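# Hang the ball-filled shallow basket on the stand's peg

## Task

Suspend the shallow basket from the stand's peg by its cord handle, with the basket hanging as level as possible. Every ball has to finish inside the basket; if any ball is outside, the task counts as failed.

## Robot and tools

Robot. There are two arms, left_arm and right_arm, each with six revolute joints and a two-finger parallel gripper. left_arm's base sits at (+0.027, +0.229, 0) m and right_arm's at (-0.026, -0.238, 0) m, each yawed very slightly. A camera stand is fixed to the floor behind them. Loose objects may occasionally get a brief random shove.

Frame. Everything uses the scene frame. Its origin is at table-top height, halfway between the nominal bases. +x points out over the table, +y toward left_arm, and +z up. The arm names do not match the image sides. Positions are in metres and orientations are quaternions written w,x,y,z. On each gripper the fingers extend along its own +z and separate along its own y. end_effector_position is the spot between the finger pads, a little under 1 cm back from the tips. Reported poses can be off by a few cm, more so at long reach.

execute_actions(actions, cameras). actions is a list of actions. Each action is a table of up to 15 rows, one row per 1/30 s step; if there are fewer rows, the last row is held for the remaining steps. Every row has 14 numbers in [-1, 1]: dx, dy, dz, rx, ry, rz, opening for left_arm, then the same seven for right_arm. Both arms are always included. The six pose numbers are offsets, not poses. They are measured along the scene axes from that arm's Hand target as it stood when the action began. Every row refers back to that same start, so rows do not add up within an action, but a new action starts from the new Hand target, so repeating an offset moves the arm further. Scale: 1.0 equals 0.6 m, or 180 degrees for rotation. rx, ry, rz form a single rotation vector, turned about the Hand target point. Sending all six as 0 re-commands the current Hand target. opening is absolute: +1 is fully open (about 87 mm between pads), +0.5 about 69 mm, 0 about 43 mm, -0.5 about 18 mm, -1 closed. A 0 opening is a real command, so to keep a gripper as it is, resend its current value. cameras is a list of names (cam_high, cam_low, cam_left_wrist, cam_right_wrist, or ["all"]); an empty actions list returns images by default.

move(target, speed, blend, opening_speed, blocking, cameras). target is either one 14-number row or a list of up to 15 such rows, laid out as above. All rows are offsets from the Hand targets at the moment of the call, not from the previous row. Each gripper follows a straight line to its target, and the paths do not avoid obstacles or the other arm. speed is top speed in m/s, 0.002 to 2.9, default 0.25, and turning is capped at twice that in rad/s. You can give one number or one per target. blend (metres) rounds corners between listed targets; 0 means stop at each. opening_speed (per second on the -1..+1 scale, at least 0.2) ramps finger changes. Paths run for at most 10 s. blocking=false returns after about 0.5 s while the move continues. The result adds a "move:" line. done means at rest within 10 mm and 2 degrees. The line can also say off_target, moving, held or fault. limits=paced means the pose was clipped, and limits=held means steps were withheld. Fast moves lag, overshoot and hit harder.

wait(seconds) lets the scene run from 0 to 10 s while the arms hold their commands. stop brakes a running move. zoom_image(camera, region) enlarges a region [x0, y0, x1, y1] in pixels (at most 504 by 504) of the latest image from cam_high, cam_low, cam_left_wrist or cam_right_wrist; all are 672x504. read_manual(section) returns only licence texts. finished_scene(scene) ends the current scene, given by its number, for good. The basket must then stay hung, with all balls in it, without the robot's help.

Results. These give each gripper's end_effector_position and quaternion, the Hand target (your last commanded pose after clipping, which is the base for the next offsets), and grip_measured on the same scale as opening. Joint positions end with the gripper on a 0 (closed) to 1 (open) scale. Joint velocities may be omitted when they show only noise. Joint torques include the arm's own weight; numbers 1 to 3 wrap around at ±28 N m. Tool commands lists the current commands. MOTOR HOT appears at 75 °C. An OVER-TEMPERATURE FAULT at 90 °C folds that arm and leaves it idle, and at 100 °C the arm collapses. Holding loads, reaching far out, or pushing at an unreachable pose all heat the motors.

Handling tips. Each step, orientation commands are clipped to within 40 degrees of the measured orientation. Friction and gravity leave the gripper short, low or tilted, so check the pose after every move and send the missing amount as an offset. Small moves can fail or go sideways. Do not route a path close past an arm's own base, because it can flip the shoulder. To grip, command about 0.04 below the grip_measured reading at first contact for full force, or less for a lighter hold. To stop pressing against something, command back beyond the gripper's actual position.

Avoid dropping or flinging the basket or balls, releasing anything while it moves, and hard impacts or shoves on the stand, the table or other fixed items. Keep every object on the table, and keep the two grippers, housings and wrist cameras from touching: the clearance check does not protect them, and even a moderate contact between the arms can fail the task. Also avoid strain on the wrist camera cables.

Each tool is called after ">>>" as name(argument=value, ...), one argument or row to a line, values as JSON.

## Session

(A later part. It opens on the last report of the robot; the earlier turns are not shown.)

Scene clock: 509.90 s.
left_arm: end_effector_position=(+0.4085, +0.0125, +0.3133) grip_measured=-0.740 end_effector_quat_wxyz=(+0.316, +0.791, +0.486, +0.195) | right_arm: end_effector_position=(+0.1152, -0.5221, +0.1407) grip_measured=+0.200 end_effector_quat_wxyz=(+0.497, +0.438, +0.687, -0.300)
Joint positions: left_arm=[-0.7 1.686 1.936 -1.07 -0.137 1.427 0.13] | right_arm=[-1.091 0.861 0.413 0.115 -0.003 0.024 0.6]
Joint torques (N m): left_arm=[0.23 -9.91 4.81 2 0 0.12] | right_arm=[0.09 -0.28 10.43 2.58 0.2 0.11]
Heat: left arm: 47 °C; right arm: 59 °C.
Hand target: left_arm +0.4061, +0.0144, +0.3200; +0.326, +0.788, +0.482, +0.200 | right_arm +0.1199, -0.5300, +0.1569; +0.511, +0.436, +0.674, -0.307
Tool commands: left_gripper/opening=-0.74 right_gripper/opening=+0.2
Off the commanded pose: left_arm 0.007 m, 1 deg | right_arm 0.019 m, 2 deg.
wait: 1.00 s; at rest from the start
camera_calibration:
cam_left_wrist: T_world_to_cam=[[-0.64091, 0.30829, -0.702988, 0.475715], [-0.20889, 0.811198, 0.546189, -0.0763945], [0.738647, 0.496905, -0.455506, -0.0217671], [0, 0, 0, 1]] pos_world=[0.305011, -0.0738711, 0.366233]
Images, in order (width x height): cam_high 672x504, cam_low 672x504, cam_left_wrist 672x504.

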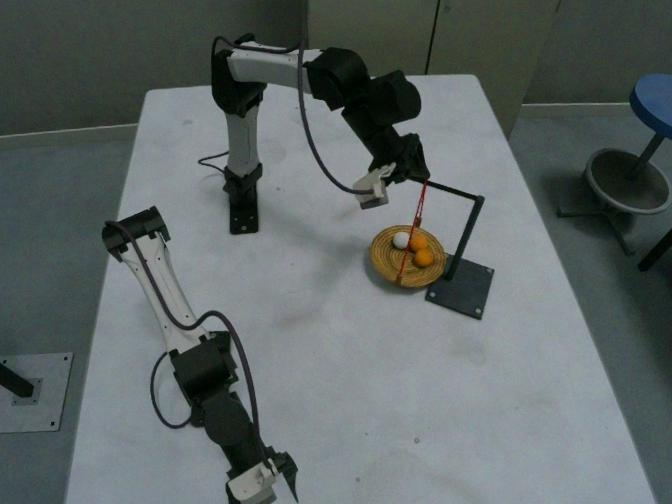

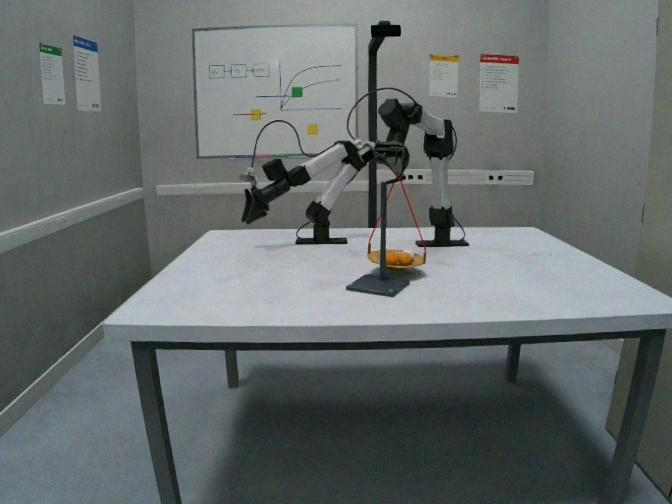

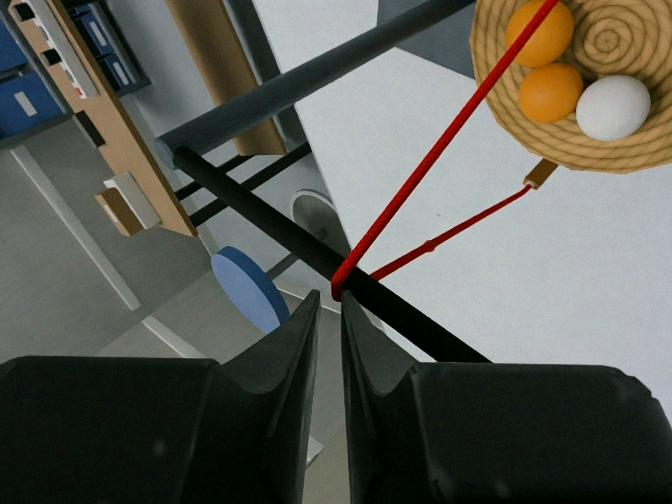

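>>> move(
  target=[
    [-0.0267, 0.0139, 0.034, 0, 0, 0, -0.74, 0, 0, 0, 0, 0, 0, 0.2],
    [-0.0667, 0.0333, 0.11, 0, 0, 0, -0.74, 0, 0, 0, 0, 0, 0, 0.2],
  ],
  speed=0.04,
  blend=[0.008, 0],
  cameras=["cam_high", "cam_low", "cam_left_wrist"],
)

>>> zoom_image(
  camera="cam_low",
  region=[355, 215, 435, 275],
)

>>> zoom_image(
  camera="cam_high",
  region=[360, 190, 460, 290],
)

>>> zoom_image(
  camera="cam_low",
  region=[360, 140, 440, 200],
)

>>> zoom_image(
  camera="cam_left_wrist",
  region=[230, 130, 530, 330],
)

Scene clock: 561.53 s.
left_arm: end_effector_position=(+0.3648, +0.0362, +0.3880) grip_measured=-0.740 end_effector_quat_wxyz=(+0.333, +0.788, +0.478, +0.199) | right_arm: end_effector_position=(+0.1152, -0.5221, +0.1408) grip_measured=+0.200 end_effector_quat_wxyz=(+0.497, +0.438, +0.687, -0.300)
Joint positions: left_arm=[-0.726 1.674 2.269 -1.379 -0.147 1.421 0.13] | right_arm=[-1.091 0.861 0.413 0.115 -0.003 0.024 0.6]
Joint torques (N m): left_arm=[-0.35 -4.53 6.86 1.73 -0.14 -0.07] | right_arm=[0.36 -0.36 10.41 2.52 0.2 0.07]
Heat: left arm: 46 °C; right arm: 60 °C.
Hand target: left_arm +0.3660, +0.0343, +0.3860; +0.326, +0.788, +0.482, +0.200 | right_arm +0.1199, -0.5300, +0.1569; +0.511, +0.436, +0.674, -0.307
Off the commanded pose: left_arm 0.003 m, 1 deg | right_arm 0.019 m, 2 deg.
move: off_target (right_arm)
camera_calibration:
cam_left_wrist: T_world_to_cam=[[-0.614857, 0.302376, -0.728368, 0.493437], [-0.212893, 0.825648, 0.522477, -0.135408], [0.75936, 0.476313, -0.443282, 0.0212205], [0, 0, 0, 1]] pos_world=[0.258452, -0.0475121, 0.439558]
Images, in order (width x height): cam_high 672x504, cam_low 672x504, cam_left_wrist 672x504.

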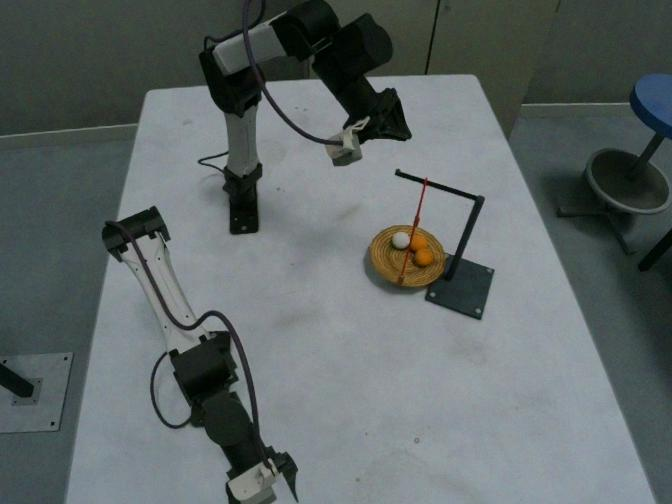

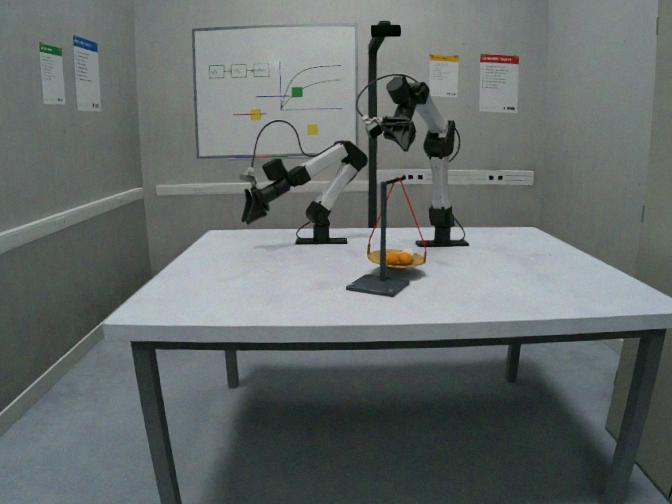

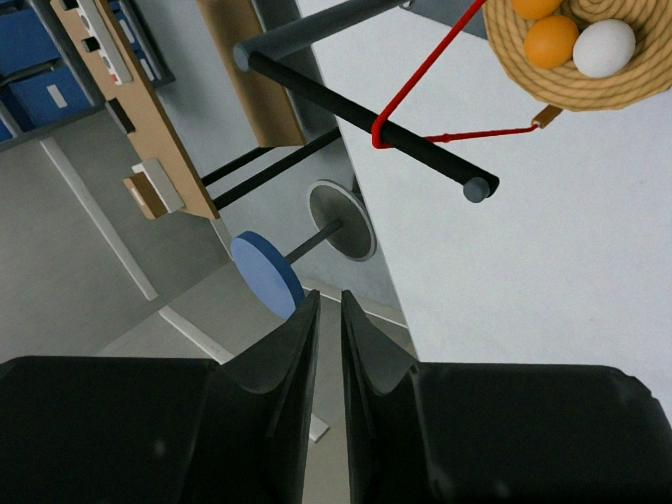

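Scaled by 6.300 from the camera's 672x504 image, which has a finer 960x720 frame.

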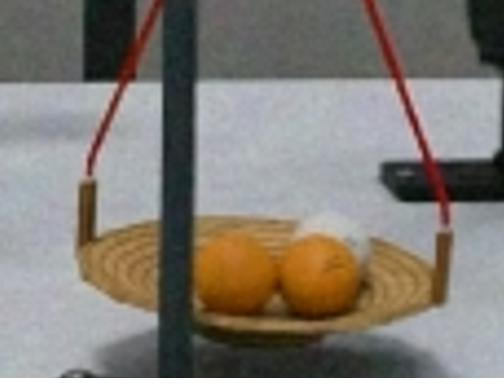

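Scaled by 5.040 from the camera's 672x504 image, which has a finer 960x720 frame.

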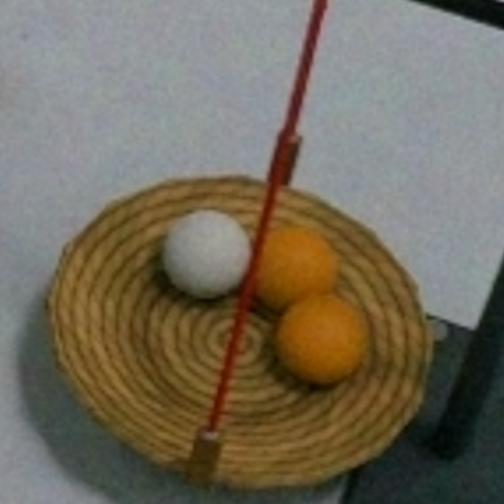

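Scaled by 6.300 from the camera's 672x504 image, which has a finer 960x720 frame.

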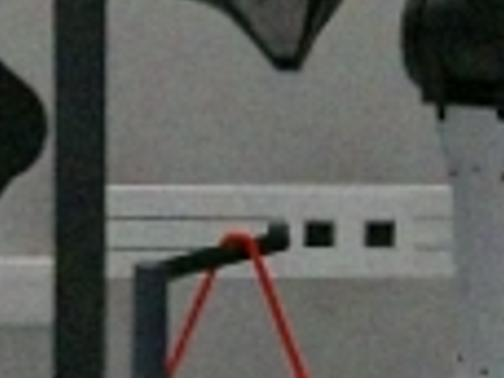

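Scaled by 1.680 from the camera's 672x504 image, which has a finer 960x720 frame.

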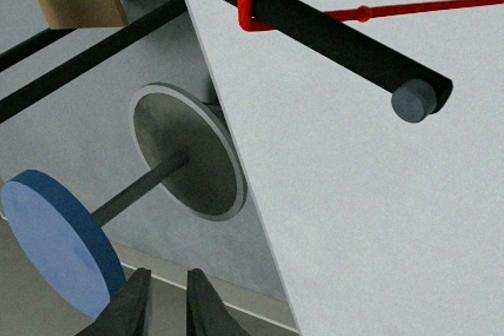

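>>> zoom_image(
  camera="cam_low",
  region=[362, 232, 392, 262],
)

>>> zoom_image(
  camera="cam_low",
  region=[405, 240, 435, 270],
)

>>> zoom_image(
  camera="cam_high",
  region=[405, 205, 435, 235],
)

>>> zoom_image(
  camera="cam_high",
  region=[385, 262, 415, 292],
)

Scaled by 16.800 from the camera's 672x504 image, which has a finer 960x720 frame.

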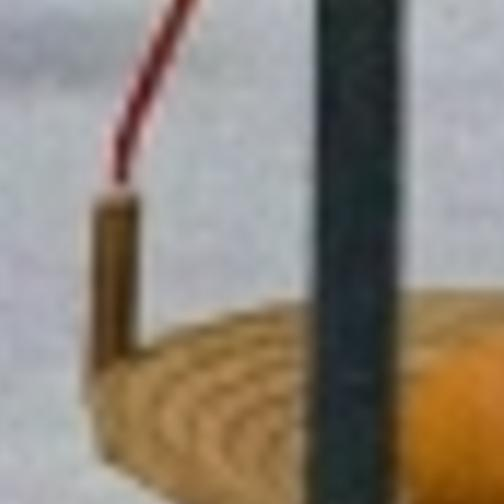

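Scaled by 16.800 from the camera's 672x504 image, which has a finer 960x720 frame.

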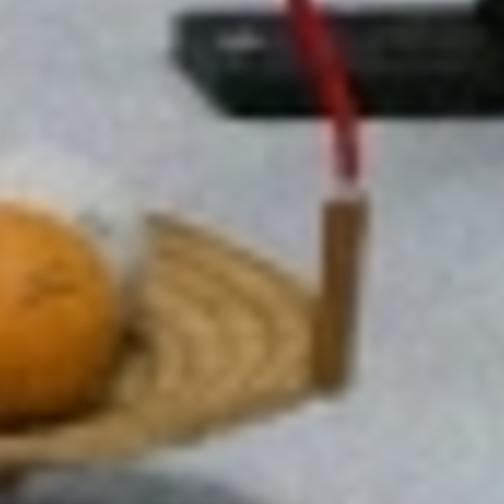

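Scaled by 16.800 from the camera's 672x504 image, which has a finer 960x720 frame.

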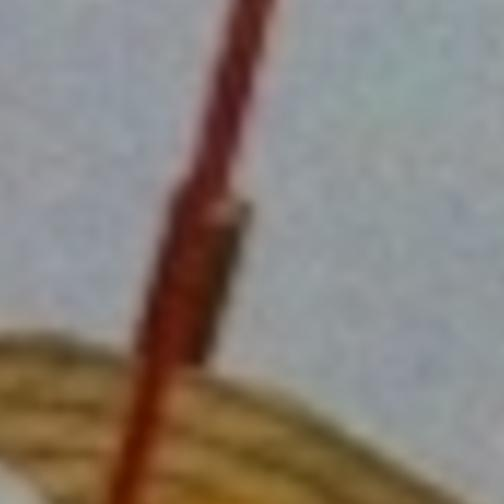

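Scaled by 16.800 from the camera's 672x504 image, which has a finer 960x720 frame.

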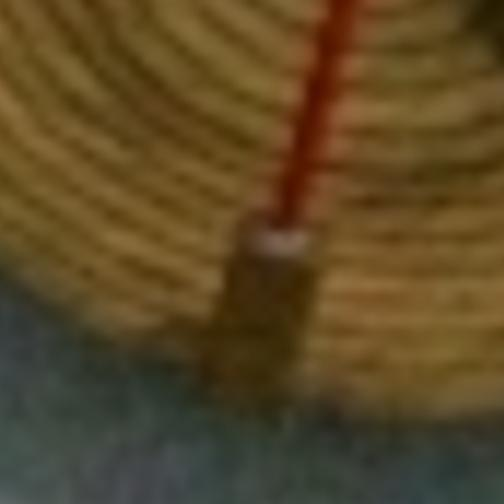

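>>> move(
  target=[
    [-0.12, 0.22, 0.02, 0, 0, 0, -0.74, 0, 0, 0, 0, 0, 0, -0.2],
    [-0.15, 0.27, 0.02, 0, 0, 0, -0.74, 0.369, 0.777, 0.1785, 0.0169, 0.0803, 0.496, -0.2],
  ],
  speed=[0.3, 0.25],
  blend=[0.05, 0],
  cameras=["cam_high", "cam_low", "cam_right_wrist"],
)

Scene clock: 669.67 s.
left_arm: end_effector_position=(+0.2820, +0.1961, +0.4010) grip_measured=-0.740 end_effector_quat_wxyz=(+0.330, +0.783, +0.482, +0.212) | right_arm: end_effector_position=(+0.3410, -0.0673, +0.2632) grip_measured=-0.200 end_effector_quat_wxyz=(+0.496, -0.178, +0.843, +0.107)
Joint positions: left_arm=[-0.162 1.237 1.992 -1.545 0.23 1.815 0.13] | right_arm=[0.465 1.341 1.301 -0.467 0.019 0.015 0.4]
Joint torques (N m): left_arm=[0.8 -2.35 3.23 1.65 0.3 0.13] | right_arm=[-0.13 -3.74 10.04 1.95 0.02 -0.02]
Heat: left arm: 47 °C; right arm: 62 °C.
Hand target: left_arm +0.2760, +0.1963, +0.3980; +0.326, +0.788, +0.482, +0.200 | right_arm +0.3413, -0.0637, +0.2642; +0.488, -0.188, +0.845, +0.109
Off the commanded pose: left_arm 0.007 m, 2 deg | right_arm 0.004 m, 1 deg.
joint sent to its limit (left arm) — joint 4 (wrist pitch), lower limit. The joint targets still meet the commanded pose.
move: done; blend cut to 0 m at target 1
camera_calibration:
cam_right_wrist: T_world_to_cam=[[0.404883, -0.914346, -0.00640519, -0.199296], [-0.900191, -0.397367, -0.178205, 0.347788], [0.160395, 0.0779179, -0.983973, 0.352805], [0, 0, 0, 1]] pos_world=[0.337179, -0.0715165, 0.407851]
Images, in order (width x height): cam_high 672x504, cam_low 672x504, cam_right_wrist 672x504.

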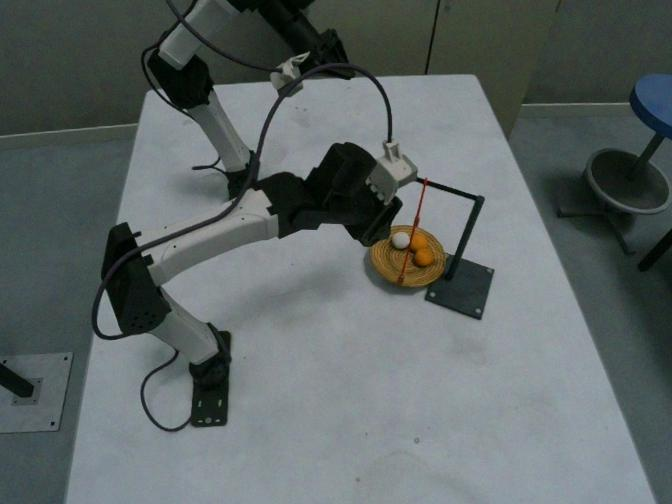

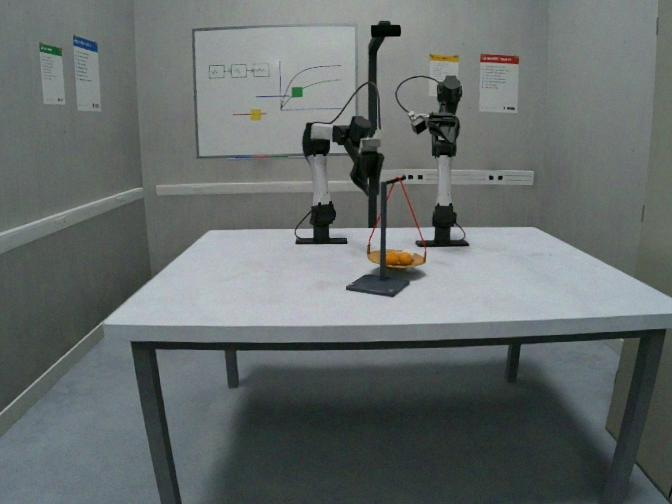

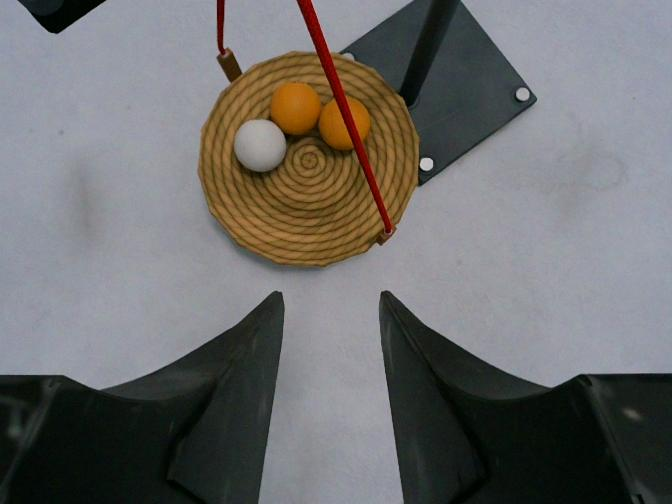

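>>> move(
  target=[0, 0, 0, 0, 0, 0, -0.74, 0.1, 0.05, -0.055, 0, 0, 0, -0.2],
  speed=0.1,
  cameras=["cam_high", "cam_low", "cam_right_wrist"],
)

>>> zoom_image(
  camera="cam_low",
  region=[350, 140, 450, 265],
)

>>> zoom_image(
  camera="cam_high",
  region=[350, 150, 490, 290],
)

Scene clock: 683.63 s.
left_arm: end_effector_position=(+0.2820, +0.1960, +0.4010) grip_measured=-0.740 end_effector_quat_wxyz=(+0.331, +0.783, +0.482, +0.212) | right_arm: end_effector_position=(+0.3942, -0.0407, +0.2246) grip_measured=-0.200 end_effector_quat_wxyz=(+0.480, -0.182, +0.852, +0.104)
Joint positions: left_arm=[-0.162 1.237 1.992 -1.545 0.23 1.815 0.13] | right_arm=[0.468 1.574 1.382 -0.353 0.018 0.015 0.4]
Joint torques (N m): left_arm=[0.8 -2.32 3.25 1.66 0.29 0.14] | right_arm=[0.12 -5.45 10.15 2.33 -0.03 -0.12]
Heat: left arm: 44 °C; right arm: 62 °C.
Hand target: left_arm +0.2760, +0.1962, +0.3980; +0.326, +0.788, +0.482, +0.200 | right_arm +0.4013, -0.0338, +0.2309; +0.488, -0.188, +0.846, +0.109
Off the commanded pose: left_arm 0.007 m, 2 deg | right_arm 0.012 m, 2 deg.
joint sent to its limit (left arm) — joint 4 (wrist pitch), lower limit. The joint targets still meet the commanded pose.
move: off_target (right_arm)
camera_calibration:
cam_right_wrist: T_world_to_cam=[[0.407576, -0.913156, -0.0052243, -0.198041], [-0.904395, -0.402861, -0.140617, 0.392377], [0.126301, 0.062037, -0.99005, 0.318471], [0, 0, 0, 1]] pos_world=[0.395358, -0.0425258, 0.369442]
Images, in order (width x height): cam_high 672x504, cam_low 672x504, cam_right_wrist 672x504.

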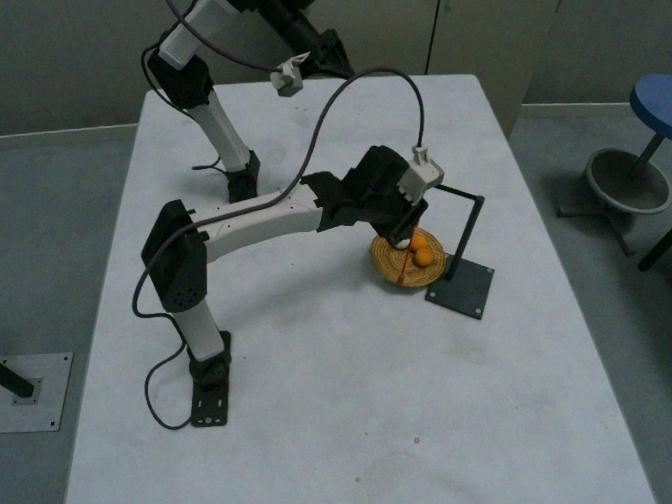

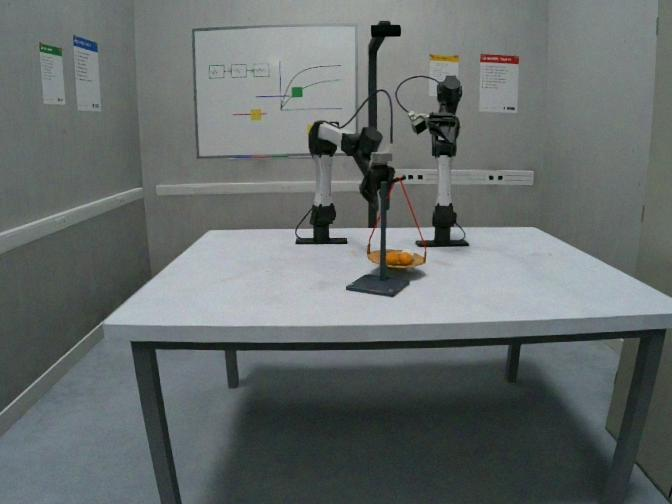

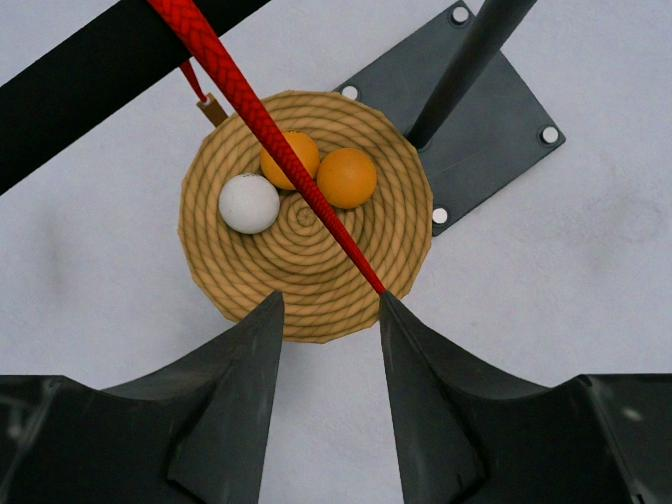

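Scaled by 4.032 from the camera's 672x504 image, which has a finer 960x720 frame.

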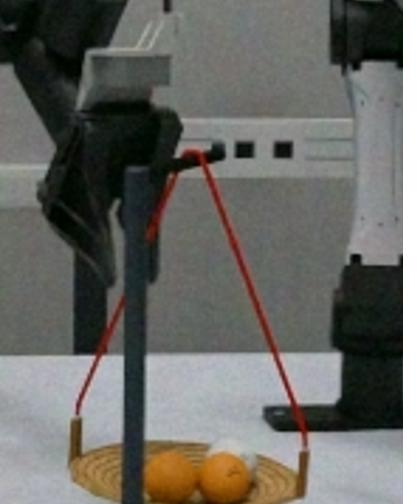

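Scaled by 3.600 from the camera's 672x504 image, which has a finer 960x720 frame.

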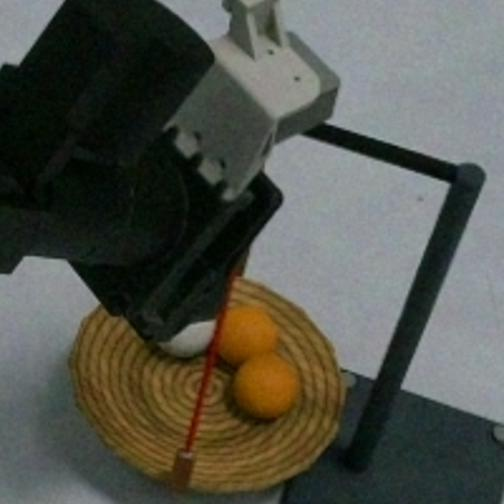

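>>> move(
  target=[0, 0, 0, 0, 0, 0, -0.74, 0.036, 0.02, -0.017, 0, 0, 0, -0.2],
  speed=0.05,
  cameras=["cam_low", "cam_right_wrist"],
)

>>> zoom_image(
  camera="cam_low",
  region=[350, 140, 450, 265],
)

Scene clock: 708.37 s.
left_arm: end_effector_position=(+0.2820, +0.1960, +0.4010) grip_measured=-0.740 end_effector_quat_wxyz=(+0.331, +0.783, +0.482, +0.212) | right_arm: end_effector_position=(+0.4152, -0.0286, +0.2166) grip_measured=-0.200 end_effector_quat_wxyz=(+0.481, -0.183, +0.851, +0.105)
Joint positions: left_arm=[-0.162 1.237 1.992 -1.545 0.23 1.815 0.13] | right_arm=[0.472 1.662 1.44 -0.32 0.018 0.015 0.4]
Joint torques (N m): left_arm=[0.79 -2.35 3.25 1.66 0.3 0.13] | right_arm=[-0.12 -6.01 10 2.3 -0.02 -0.12]
Heat: left arm: 42 °C; right arm: 66 °C.
Hand target: left_arm +0.2760, +0.1962, +0.3980; +0.326, +0.788, +0.482, +0.200 | right_arm +0.4229, -0.0218, +0.2208; +0.488, -0.188, +0.845, +0.109
Off the commanded pose: left_arm 0.007 m, 2 deg | right_arm 0.011 m, 1 deg.
joint sent to its limit (left arm) — joint 4 (wrist pitch), lower limit. The joint targets still meet the commanded pose.
move: off_target (right_arm)
camera_calibration:
cam_right_wrist: T_world_to_cam=[[0.411055, -0.911594, -0.00538154, -0.196913], [-0.902426, -0.406071, -0.143994, 0.41488], [0.129079, 0.0640461, -0.989564, 0.305854], [0, 0, 0, 1]] pos_world=[0.415861, -0.0306231, 0.361343]
Images, in order (width x height): cam_low 672x504, cam_right_wrist 672x504.

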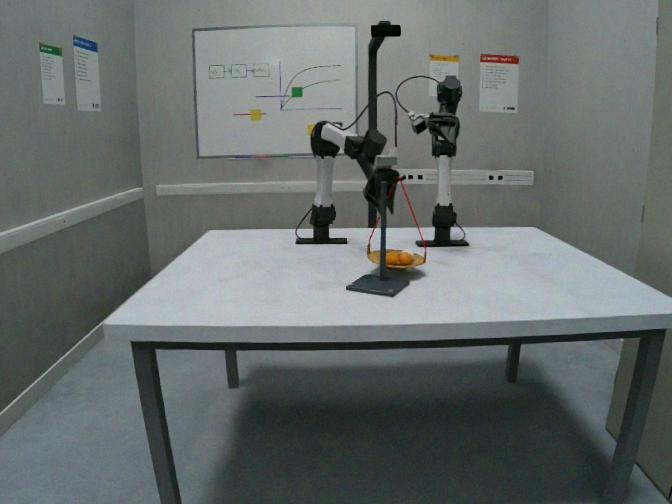

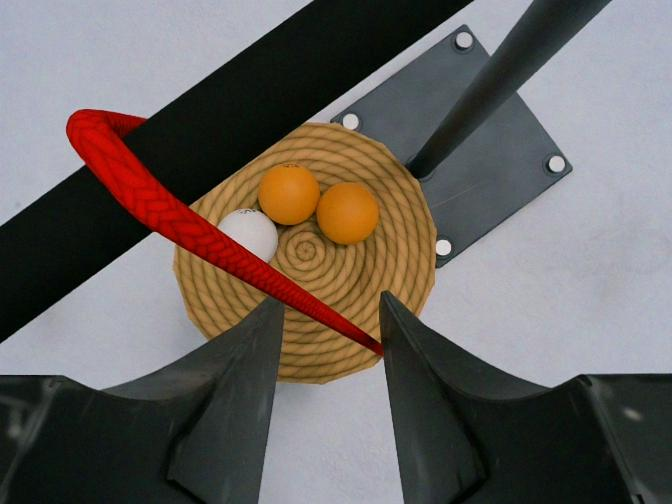

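Scaled by 4.032 from the camera's 672x504 image, which has a finer 960x720 frame.

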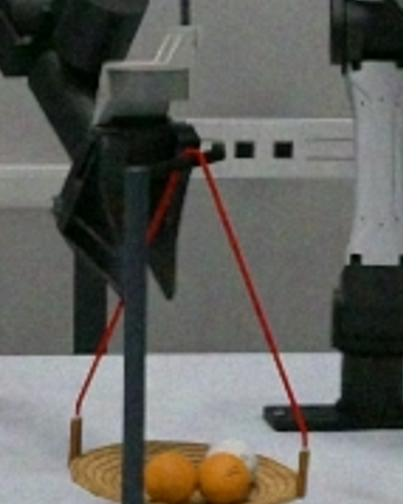

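>>> zoom_image(
  camera="cam_right_wrist",
  region=[200, 190, 440, 370],
)

>>> zoom_image(
  camera="cam_right_wrist",
  region=[40, 80, 240, 230],
)

Scaled by 2.100 from the camera's 672x504 image, which has a finer 960x720 frame.

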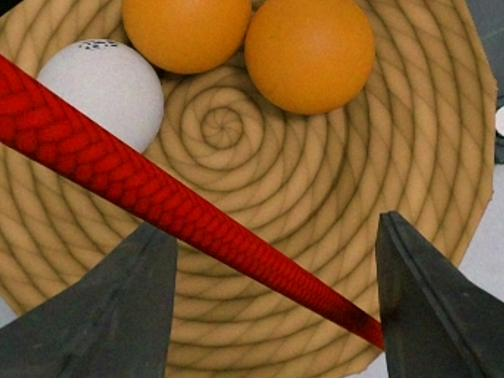

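Scaled by 2.520 from the camera's 672x504 image, which has a finer 960x720 frame.

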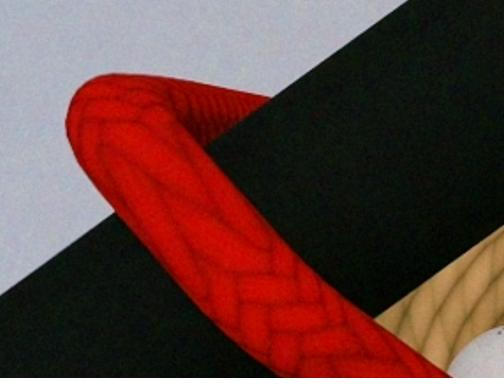

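>>> move(
  target=[0, 0, 0, 0, 0, 0, -0.74, 0, 0, 0, 0, 0, 0, -1],
  speed=0.03,
  opening_speed=0.35,
  cameras=["cam_low", "cam_high", "cam_right_wrist"],
)

>>> zoom_image(
  camera="cam_right_wrist",
  region=[200, 190, 440, 370],
)

>>> zoom_image(
  camera="cam_low",
  region=[350, 140, 450, 265],
)

Scene clock: 735.57 s.
left_arm: end_effector_position=(+0.2820, +0.1960, +0.4010) grip_measured=-0.740 end_effector_quat_wxyz=(+0.331, +0.783, +0.482, +0.212) | right_arm: end_effector_position=(+0.4153, -0.0286, +0.2168) grip_measured=-0.952 end_effector_quat_wxyz=(+0.481, -0.183, +0.851, +0.105)
Joint positions: left_arm=[-0.162 1.237 1.992 -1.545 0.23 1.815 0.13] | right_arm=[0.472 1.662 1.44 -0.319 0.018 0.015 0.024]
Joint torques (N m): left_arm=[0.8 -2.33 3.26 1.66 0.3 0.13] | right_arm=[-0.1 -6.23 10.06 2.33 -0.02 -0.03]
Heat: left arm: 41 °C; right arm: 63 °C.
Hand target: left_arm +0.2760, +0.1962, +0.3980; +0.326, +0.788, +0.482, +0.200 | right_arm +0.4229, -0.0218, +0.2208; +0.488, -0.188, +0.845, +0.109
Off the commanded pose: left_arm 0.007 m, 2 deg | right_arm 0.011 m, 1 deg.
joint sent to its limit (left arm) — joint 4 (wrist pitch), lower limit. The joint targets still meet the commanded pose.
move: off_target (right_arm)
camera_calibration:
cam_right_wrist: T_world_to_cam=[[0.411095, -0.911577, -0.00536165, -0.196935], [-0.902308, -0.406063, -0.144754, 0.415135], [0.129777, 0.0643455, -0.989453, 0.305731], [0, 0, 0, 1]] pos_world=[0.415862, -0.0306229, 0.361543]
Images, in order (width x height): cam_high 672x504, cam_low 672x504, cam_right_wrist 672x504.

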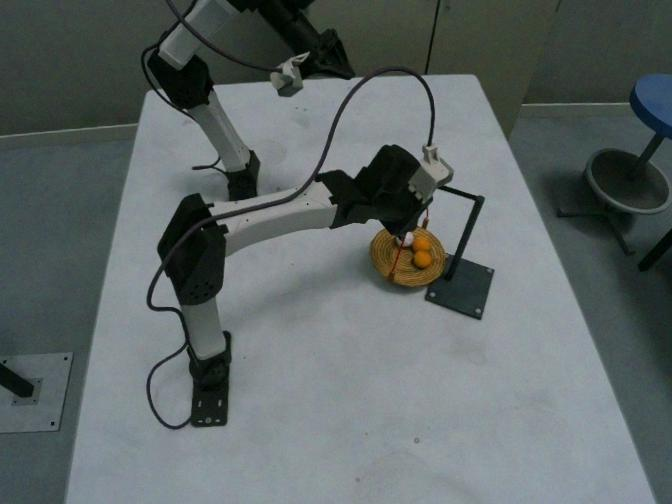

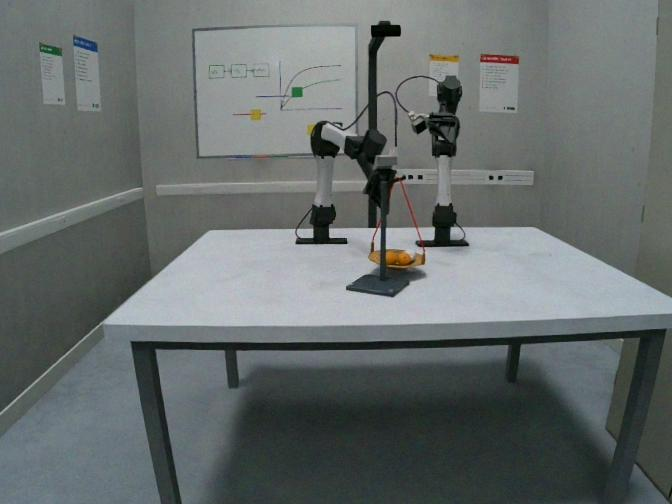

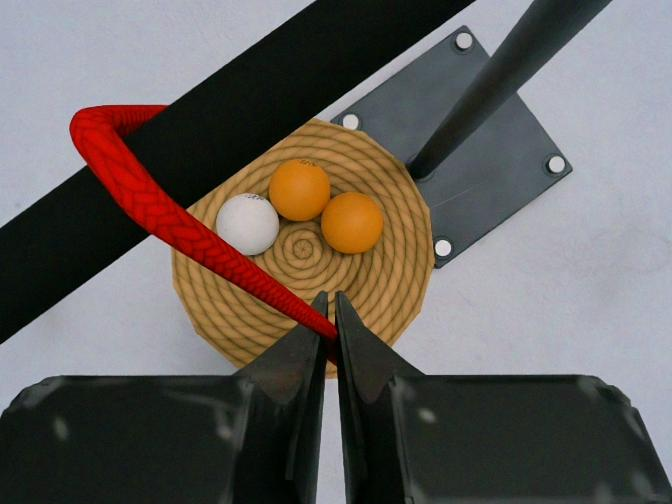

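Scaled by 2.100 from the camera's 672x504 image, which has a finer 960x720 frame.

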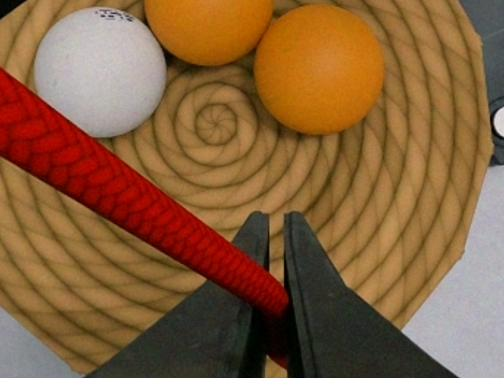

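Scaled by 4.032 from the camera's 672x504 image, which has a finer 960x720 frame.

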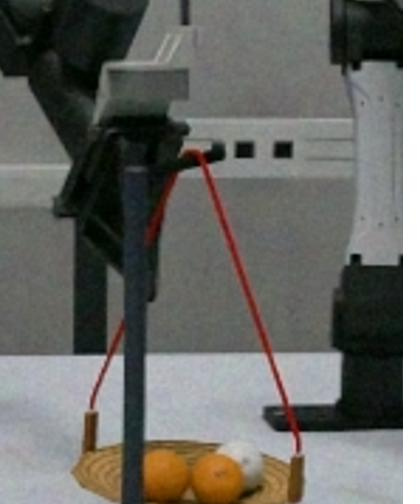

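>>> move(
  target=[0, 0, 0, 0, 0, 0, -0.74, -0.0025, -0.005, -0.01, 0, 0, 0, -1],
  speed=0.02,
  cameras=["cam_low", "cam_right_wrist"],
)

>>> zoom_image(
  camera="cam_low",
  region=[350, 140, 450, 265],
)

Scene clock: 746.77 s.
left_arm: end_effector_position=(+0.2820, +0.1960, +0.4010) grip_measured=-0.740 end_effector_quat_wxyz=(+0.331, +0.783, +0.482, +0.212) | right_arm: end_effector_position=(+0.4171, -0.0277, +0.2192) grip_measured=-0.952 end_effector_quat_wxyz=(+0.486, -0.182, +0.848, +0.107)
Joint positions: left_arm=[-0.162 1.237 1.992 -1.545 0.23 1.815 0.13] | right_arm=[0.472 1.662 1.44 -0.306 0.018 0.015 0.024]
Joint torques (N m): left_arm=[0.8 -2.35 3.25 1.66 0.3 0.13] | right_arm=[-0.42 -6.87 7.09 2.41 -0.07 -0.05]
Heat: left arm: 40 °C; right arm: 63 °C.
Hand target: left_arm +0.2760, +0.1962, +0.3980; +0.326, +0.788, +0.482, +0.200 | right_arm +0.4214, -0.0248, +0.2148; +0.488, -0.188, +0.845, +0.109
Off the commanded pose: left_arm 0.007 m, 2 deg | right_arm 0.007 m, 1 deg.
joint sent to its limit (left arm) — joint 4 (wrist pitch), lower limit. The joint targets still meet the commanded pose.
move: done
camera_calibration:
cam_right_wrist: T_world_to_cam=[[0.411135, -0.911557, -0.00568665, -0.196811], [-0.900609, -0.405217, -0.157169, 0.41955], [0.140964, 0.0697393, -0.987555, 0.302894], [0, 0, 0, 1]] pos_world=[0.416069, -0.0305193, 0.363946]
Images, in order (width x height): cam_low 672x504, cam_right_wrist 672x504.

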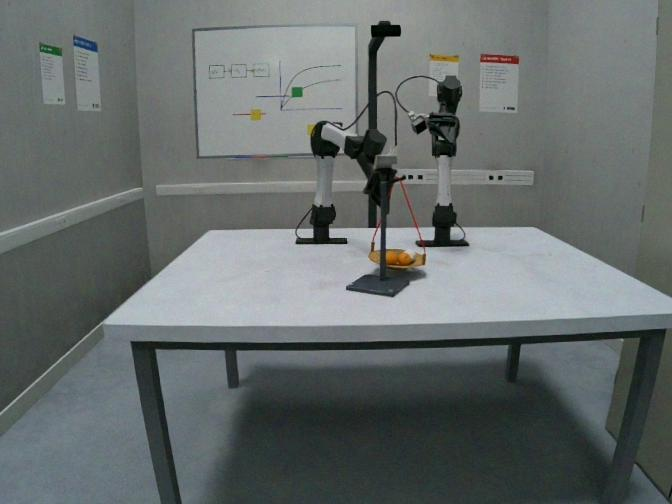

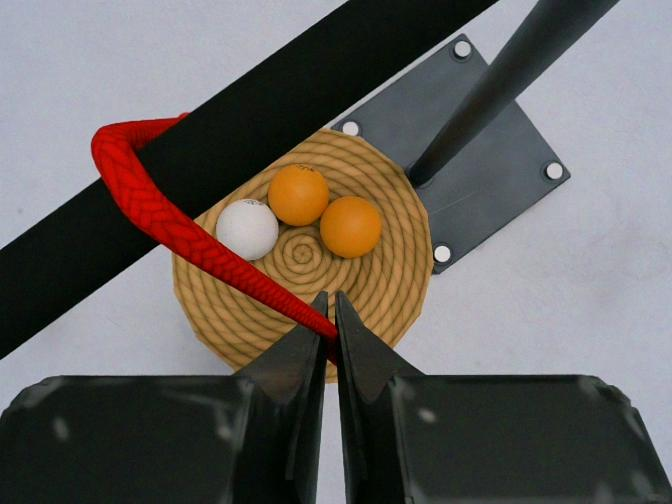

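Scaled by 4.032 from the camera's 672x504 image, which has a finer 960x720 frame.

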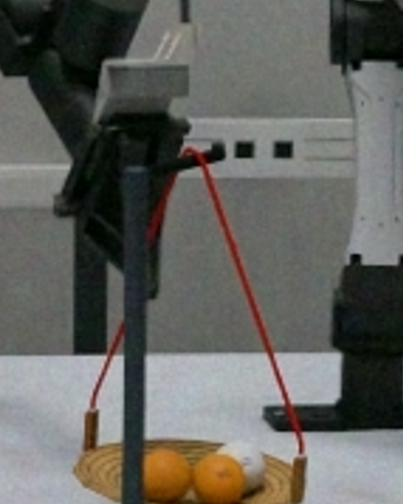

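>>> move(
  target=[0, 0, 0, 0, 0, 0, -0.74, -0.002, -0.004, -0.009, 0, 0, 0, -1],
  speed=0.02,
  cameras=["cam_low", "cam_right_wrist"],
)

>>> zoom_image(
  camera="cam_low",
  region=[350, 140, 450, 265],
)

Scene clock: 751.90 s.
left_arm: end_effector_position=(+0.2820, +0.1960, +0.4010) grip_measured=-0.740 end_effector_quat_wxyz=(+0.331, +0.783, +0.482, +0.212) | right_arm: end_effector_position=(+0.4193, -0.0262, +0.2186) grip_measured=-0.952 end_effector_quat_wxyz=(+0.493, -0.183, +0.844, +0.109)
Joint positions: left_arm=[-0.162 1.237 1.992 -1.545 0.23 1.815 0.13] | right_arm=[0.472 1.662 1.426 -0.276 0.016 0.013 0.024]
Joint torques (N m): left_arm=[0.83 -2.33 3.25 1.66 0.3 0.13] | right_arm=[-0.84 -7.6 5.74 2.32 -0.04 0]
Heat: left arm: 40 °C; right arm: 62 °C.
Hand target: left_arm +0.2760, +0.1962, +0.3980; +0.326, +0.788, +0.482, +0.200 | right_arm +0.4202, -0.0272, +0.2094; +0.488, -0.188, +0.845, +0.109
Off the commanded pose: left_arm 0.007 m, 2 deg | right_arm 0.009 m, 1 deg.
joint sent to its limit (left arm) — joint 4 (wrist pitch), lower limit. The joint targets still meet the commanded pose.
move: done
camera_calibration:
cam_right_wrist: T_world_to_cam=[[0.414194, -0.91017, -0.0057535, -0.197606], [-0.89694, -0.407082, -0.172577, 0.423776], [0.154732, 0.0766409, -0.984979, 0.295796], [0, 0, 0, 1]] pos_world=[0.41618, -0.0300135, 0.36335]
Images, in order (width x height): cam_low 672x504, cam_right_wrist 672x504.

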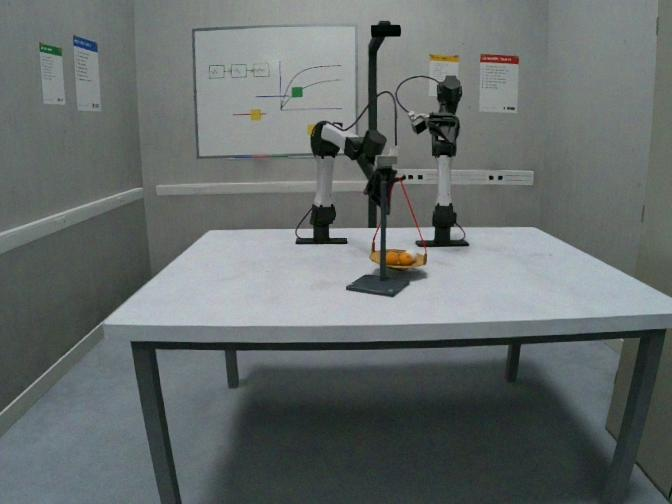

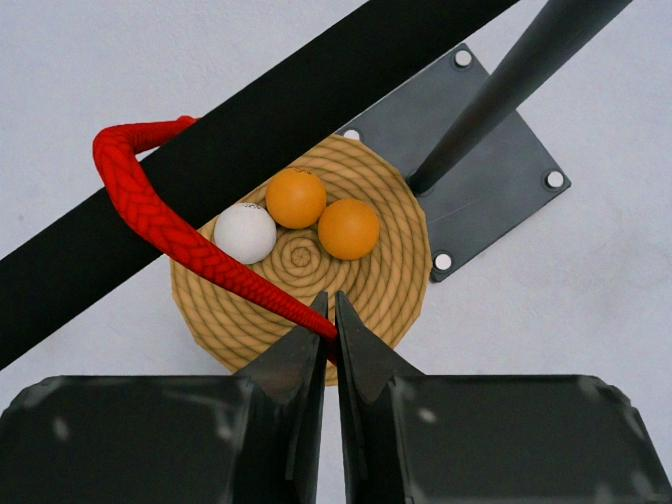

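Scaled by 4.032 from the camera's 672x504 image, which has a finer 960x720 frame.

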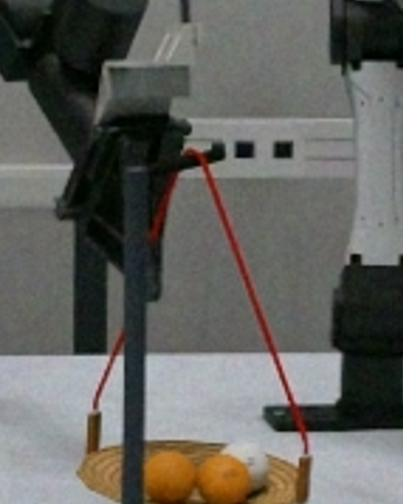

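>>> move(
  target=[0, 0, 0, 0, 0, 0, -0.74, -0.004, -0.008, -0.009, 0, 0, 0, -1],
  speed=0.02,
  cameras=["cam_low", "cam_right_wrist"],
)

>>> zoom_image(
  camera="cam_low",
  region=[350, 140, 450, 265],
)

Scene clock: 761.77 s.
left_arm: end_effector_position=(+0.2820, +0.1960, +0.4010) grip_measured=-0.740 end_effector_quat_wxyz=(+0.331, +0.783, +0.482, +0.212) | right_arm: end_effector_position=(+0.4227, -0.0270, +0.2141) grip_measured=-0.952 end_effector_quat_wxyz=(+0.500, -0.183, +0.839, +0.112)
Joint positions: left_arm=[-0.162 1.237 1.992 -1.545 0.23 1.815 0.13] | right_arm=[0.464 1.662 1.393 -0.226 0.005 0.009 0.024]
Joint torques (N m): left_arm=[0.83 -2.33 3.26 1.66 0.29 0.13] | right_arm=[-1.07 -8.47 5.14 2.02 -0.12 -0.1]
Heat: left arm: 40 °C; right arm: 61 °C.
Hand target: left_arm +0.2760, +0.1962, +0.3980; +0.326, +0.788, +0.482, +0.200 | right_arm +0.4178, -0.0320, +0.2041; +0.488, -0.188, +0.845, +0.109
Off the commanded pose: left_arm 0.007 m, 2 deg | right_arm 0.012 m, 2 deg.
joint sent to its limit (left arm) — joint 4 (wrist pitch), lower limit. The joint targets still meet the commanded pose.
move: off_target (right_arm)
camera_calibration:
cam_right_wrist: T_world_to_cam=[[0.41762, -0.908589, -0.00772885, -0.2008], [-0.892594, -0.408648, -0.190479, 0.427735], [0.169908, 0.0864465, -0.981661, 0.284041], [0, 0, 0, 1]] pos_world=[0.417391, -0.0322057, 0.358754]
Images, in order (width x height): cam_low 672x504, cam_right_wrist 672x504.

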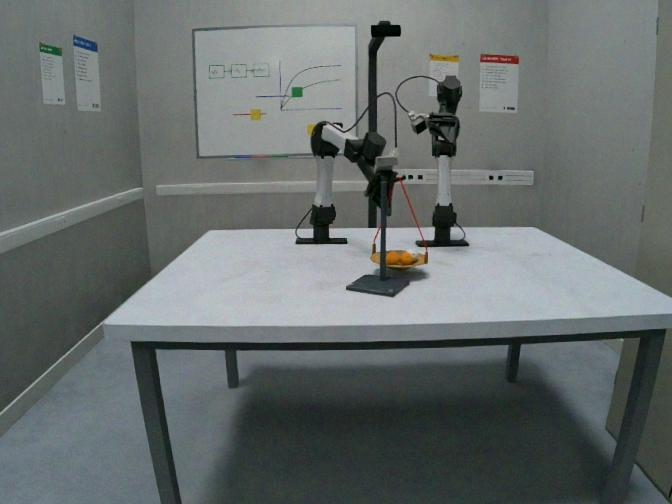

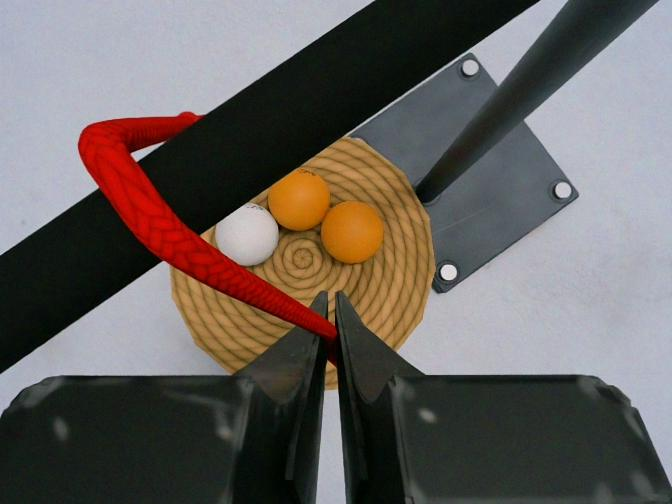

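Scaled by 4.032 from the camera's 672x504 image, which has a finer 960x720 frame.

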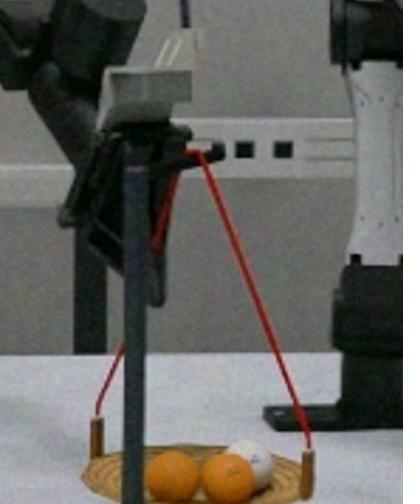

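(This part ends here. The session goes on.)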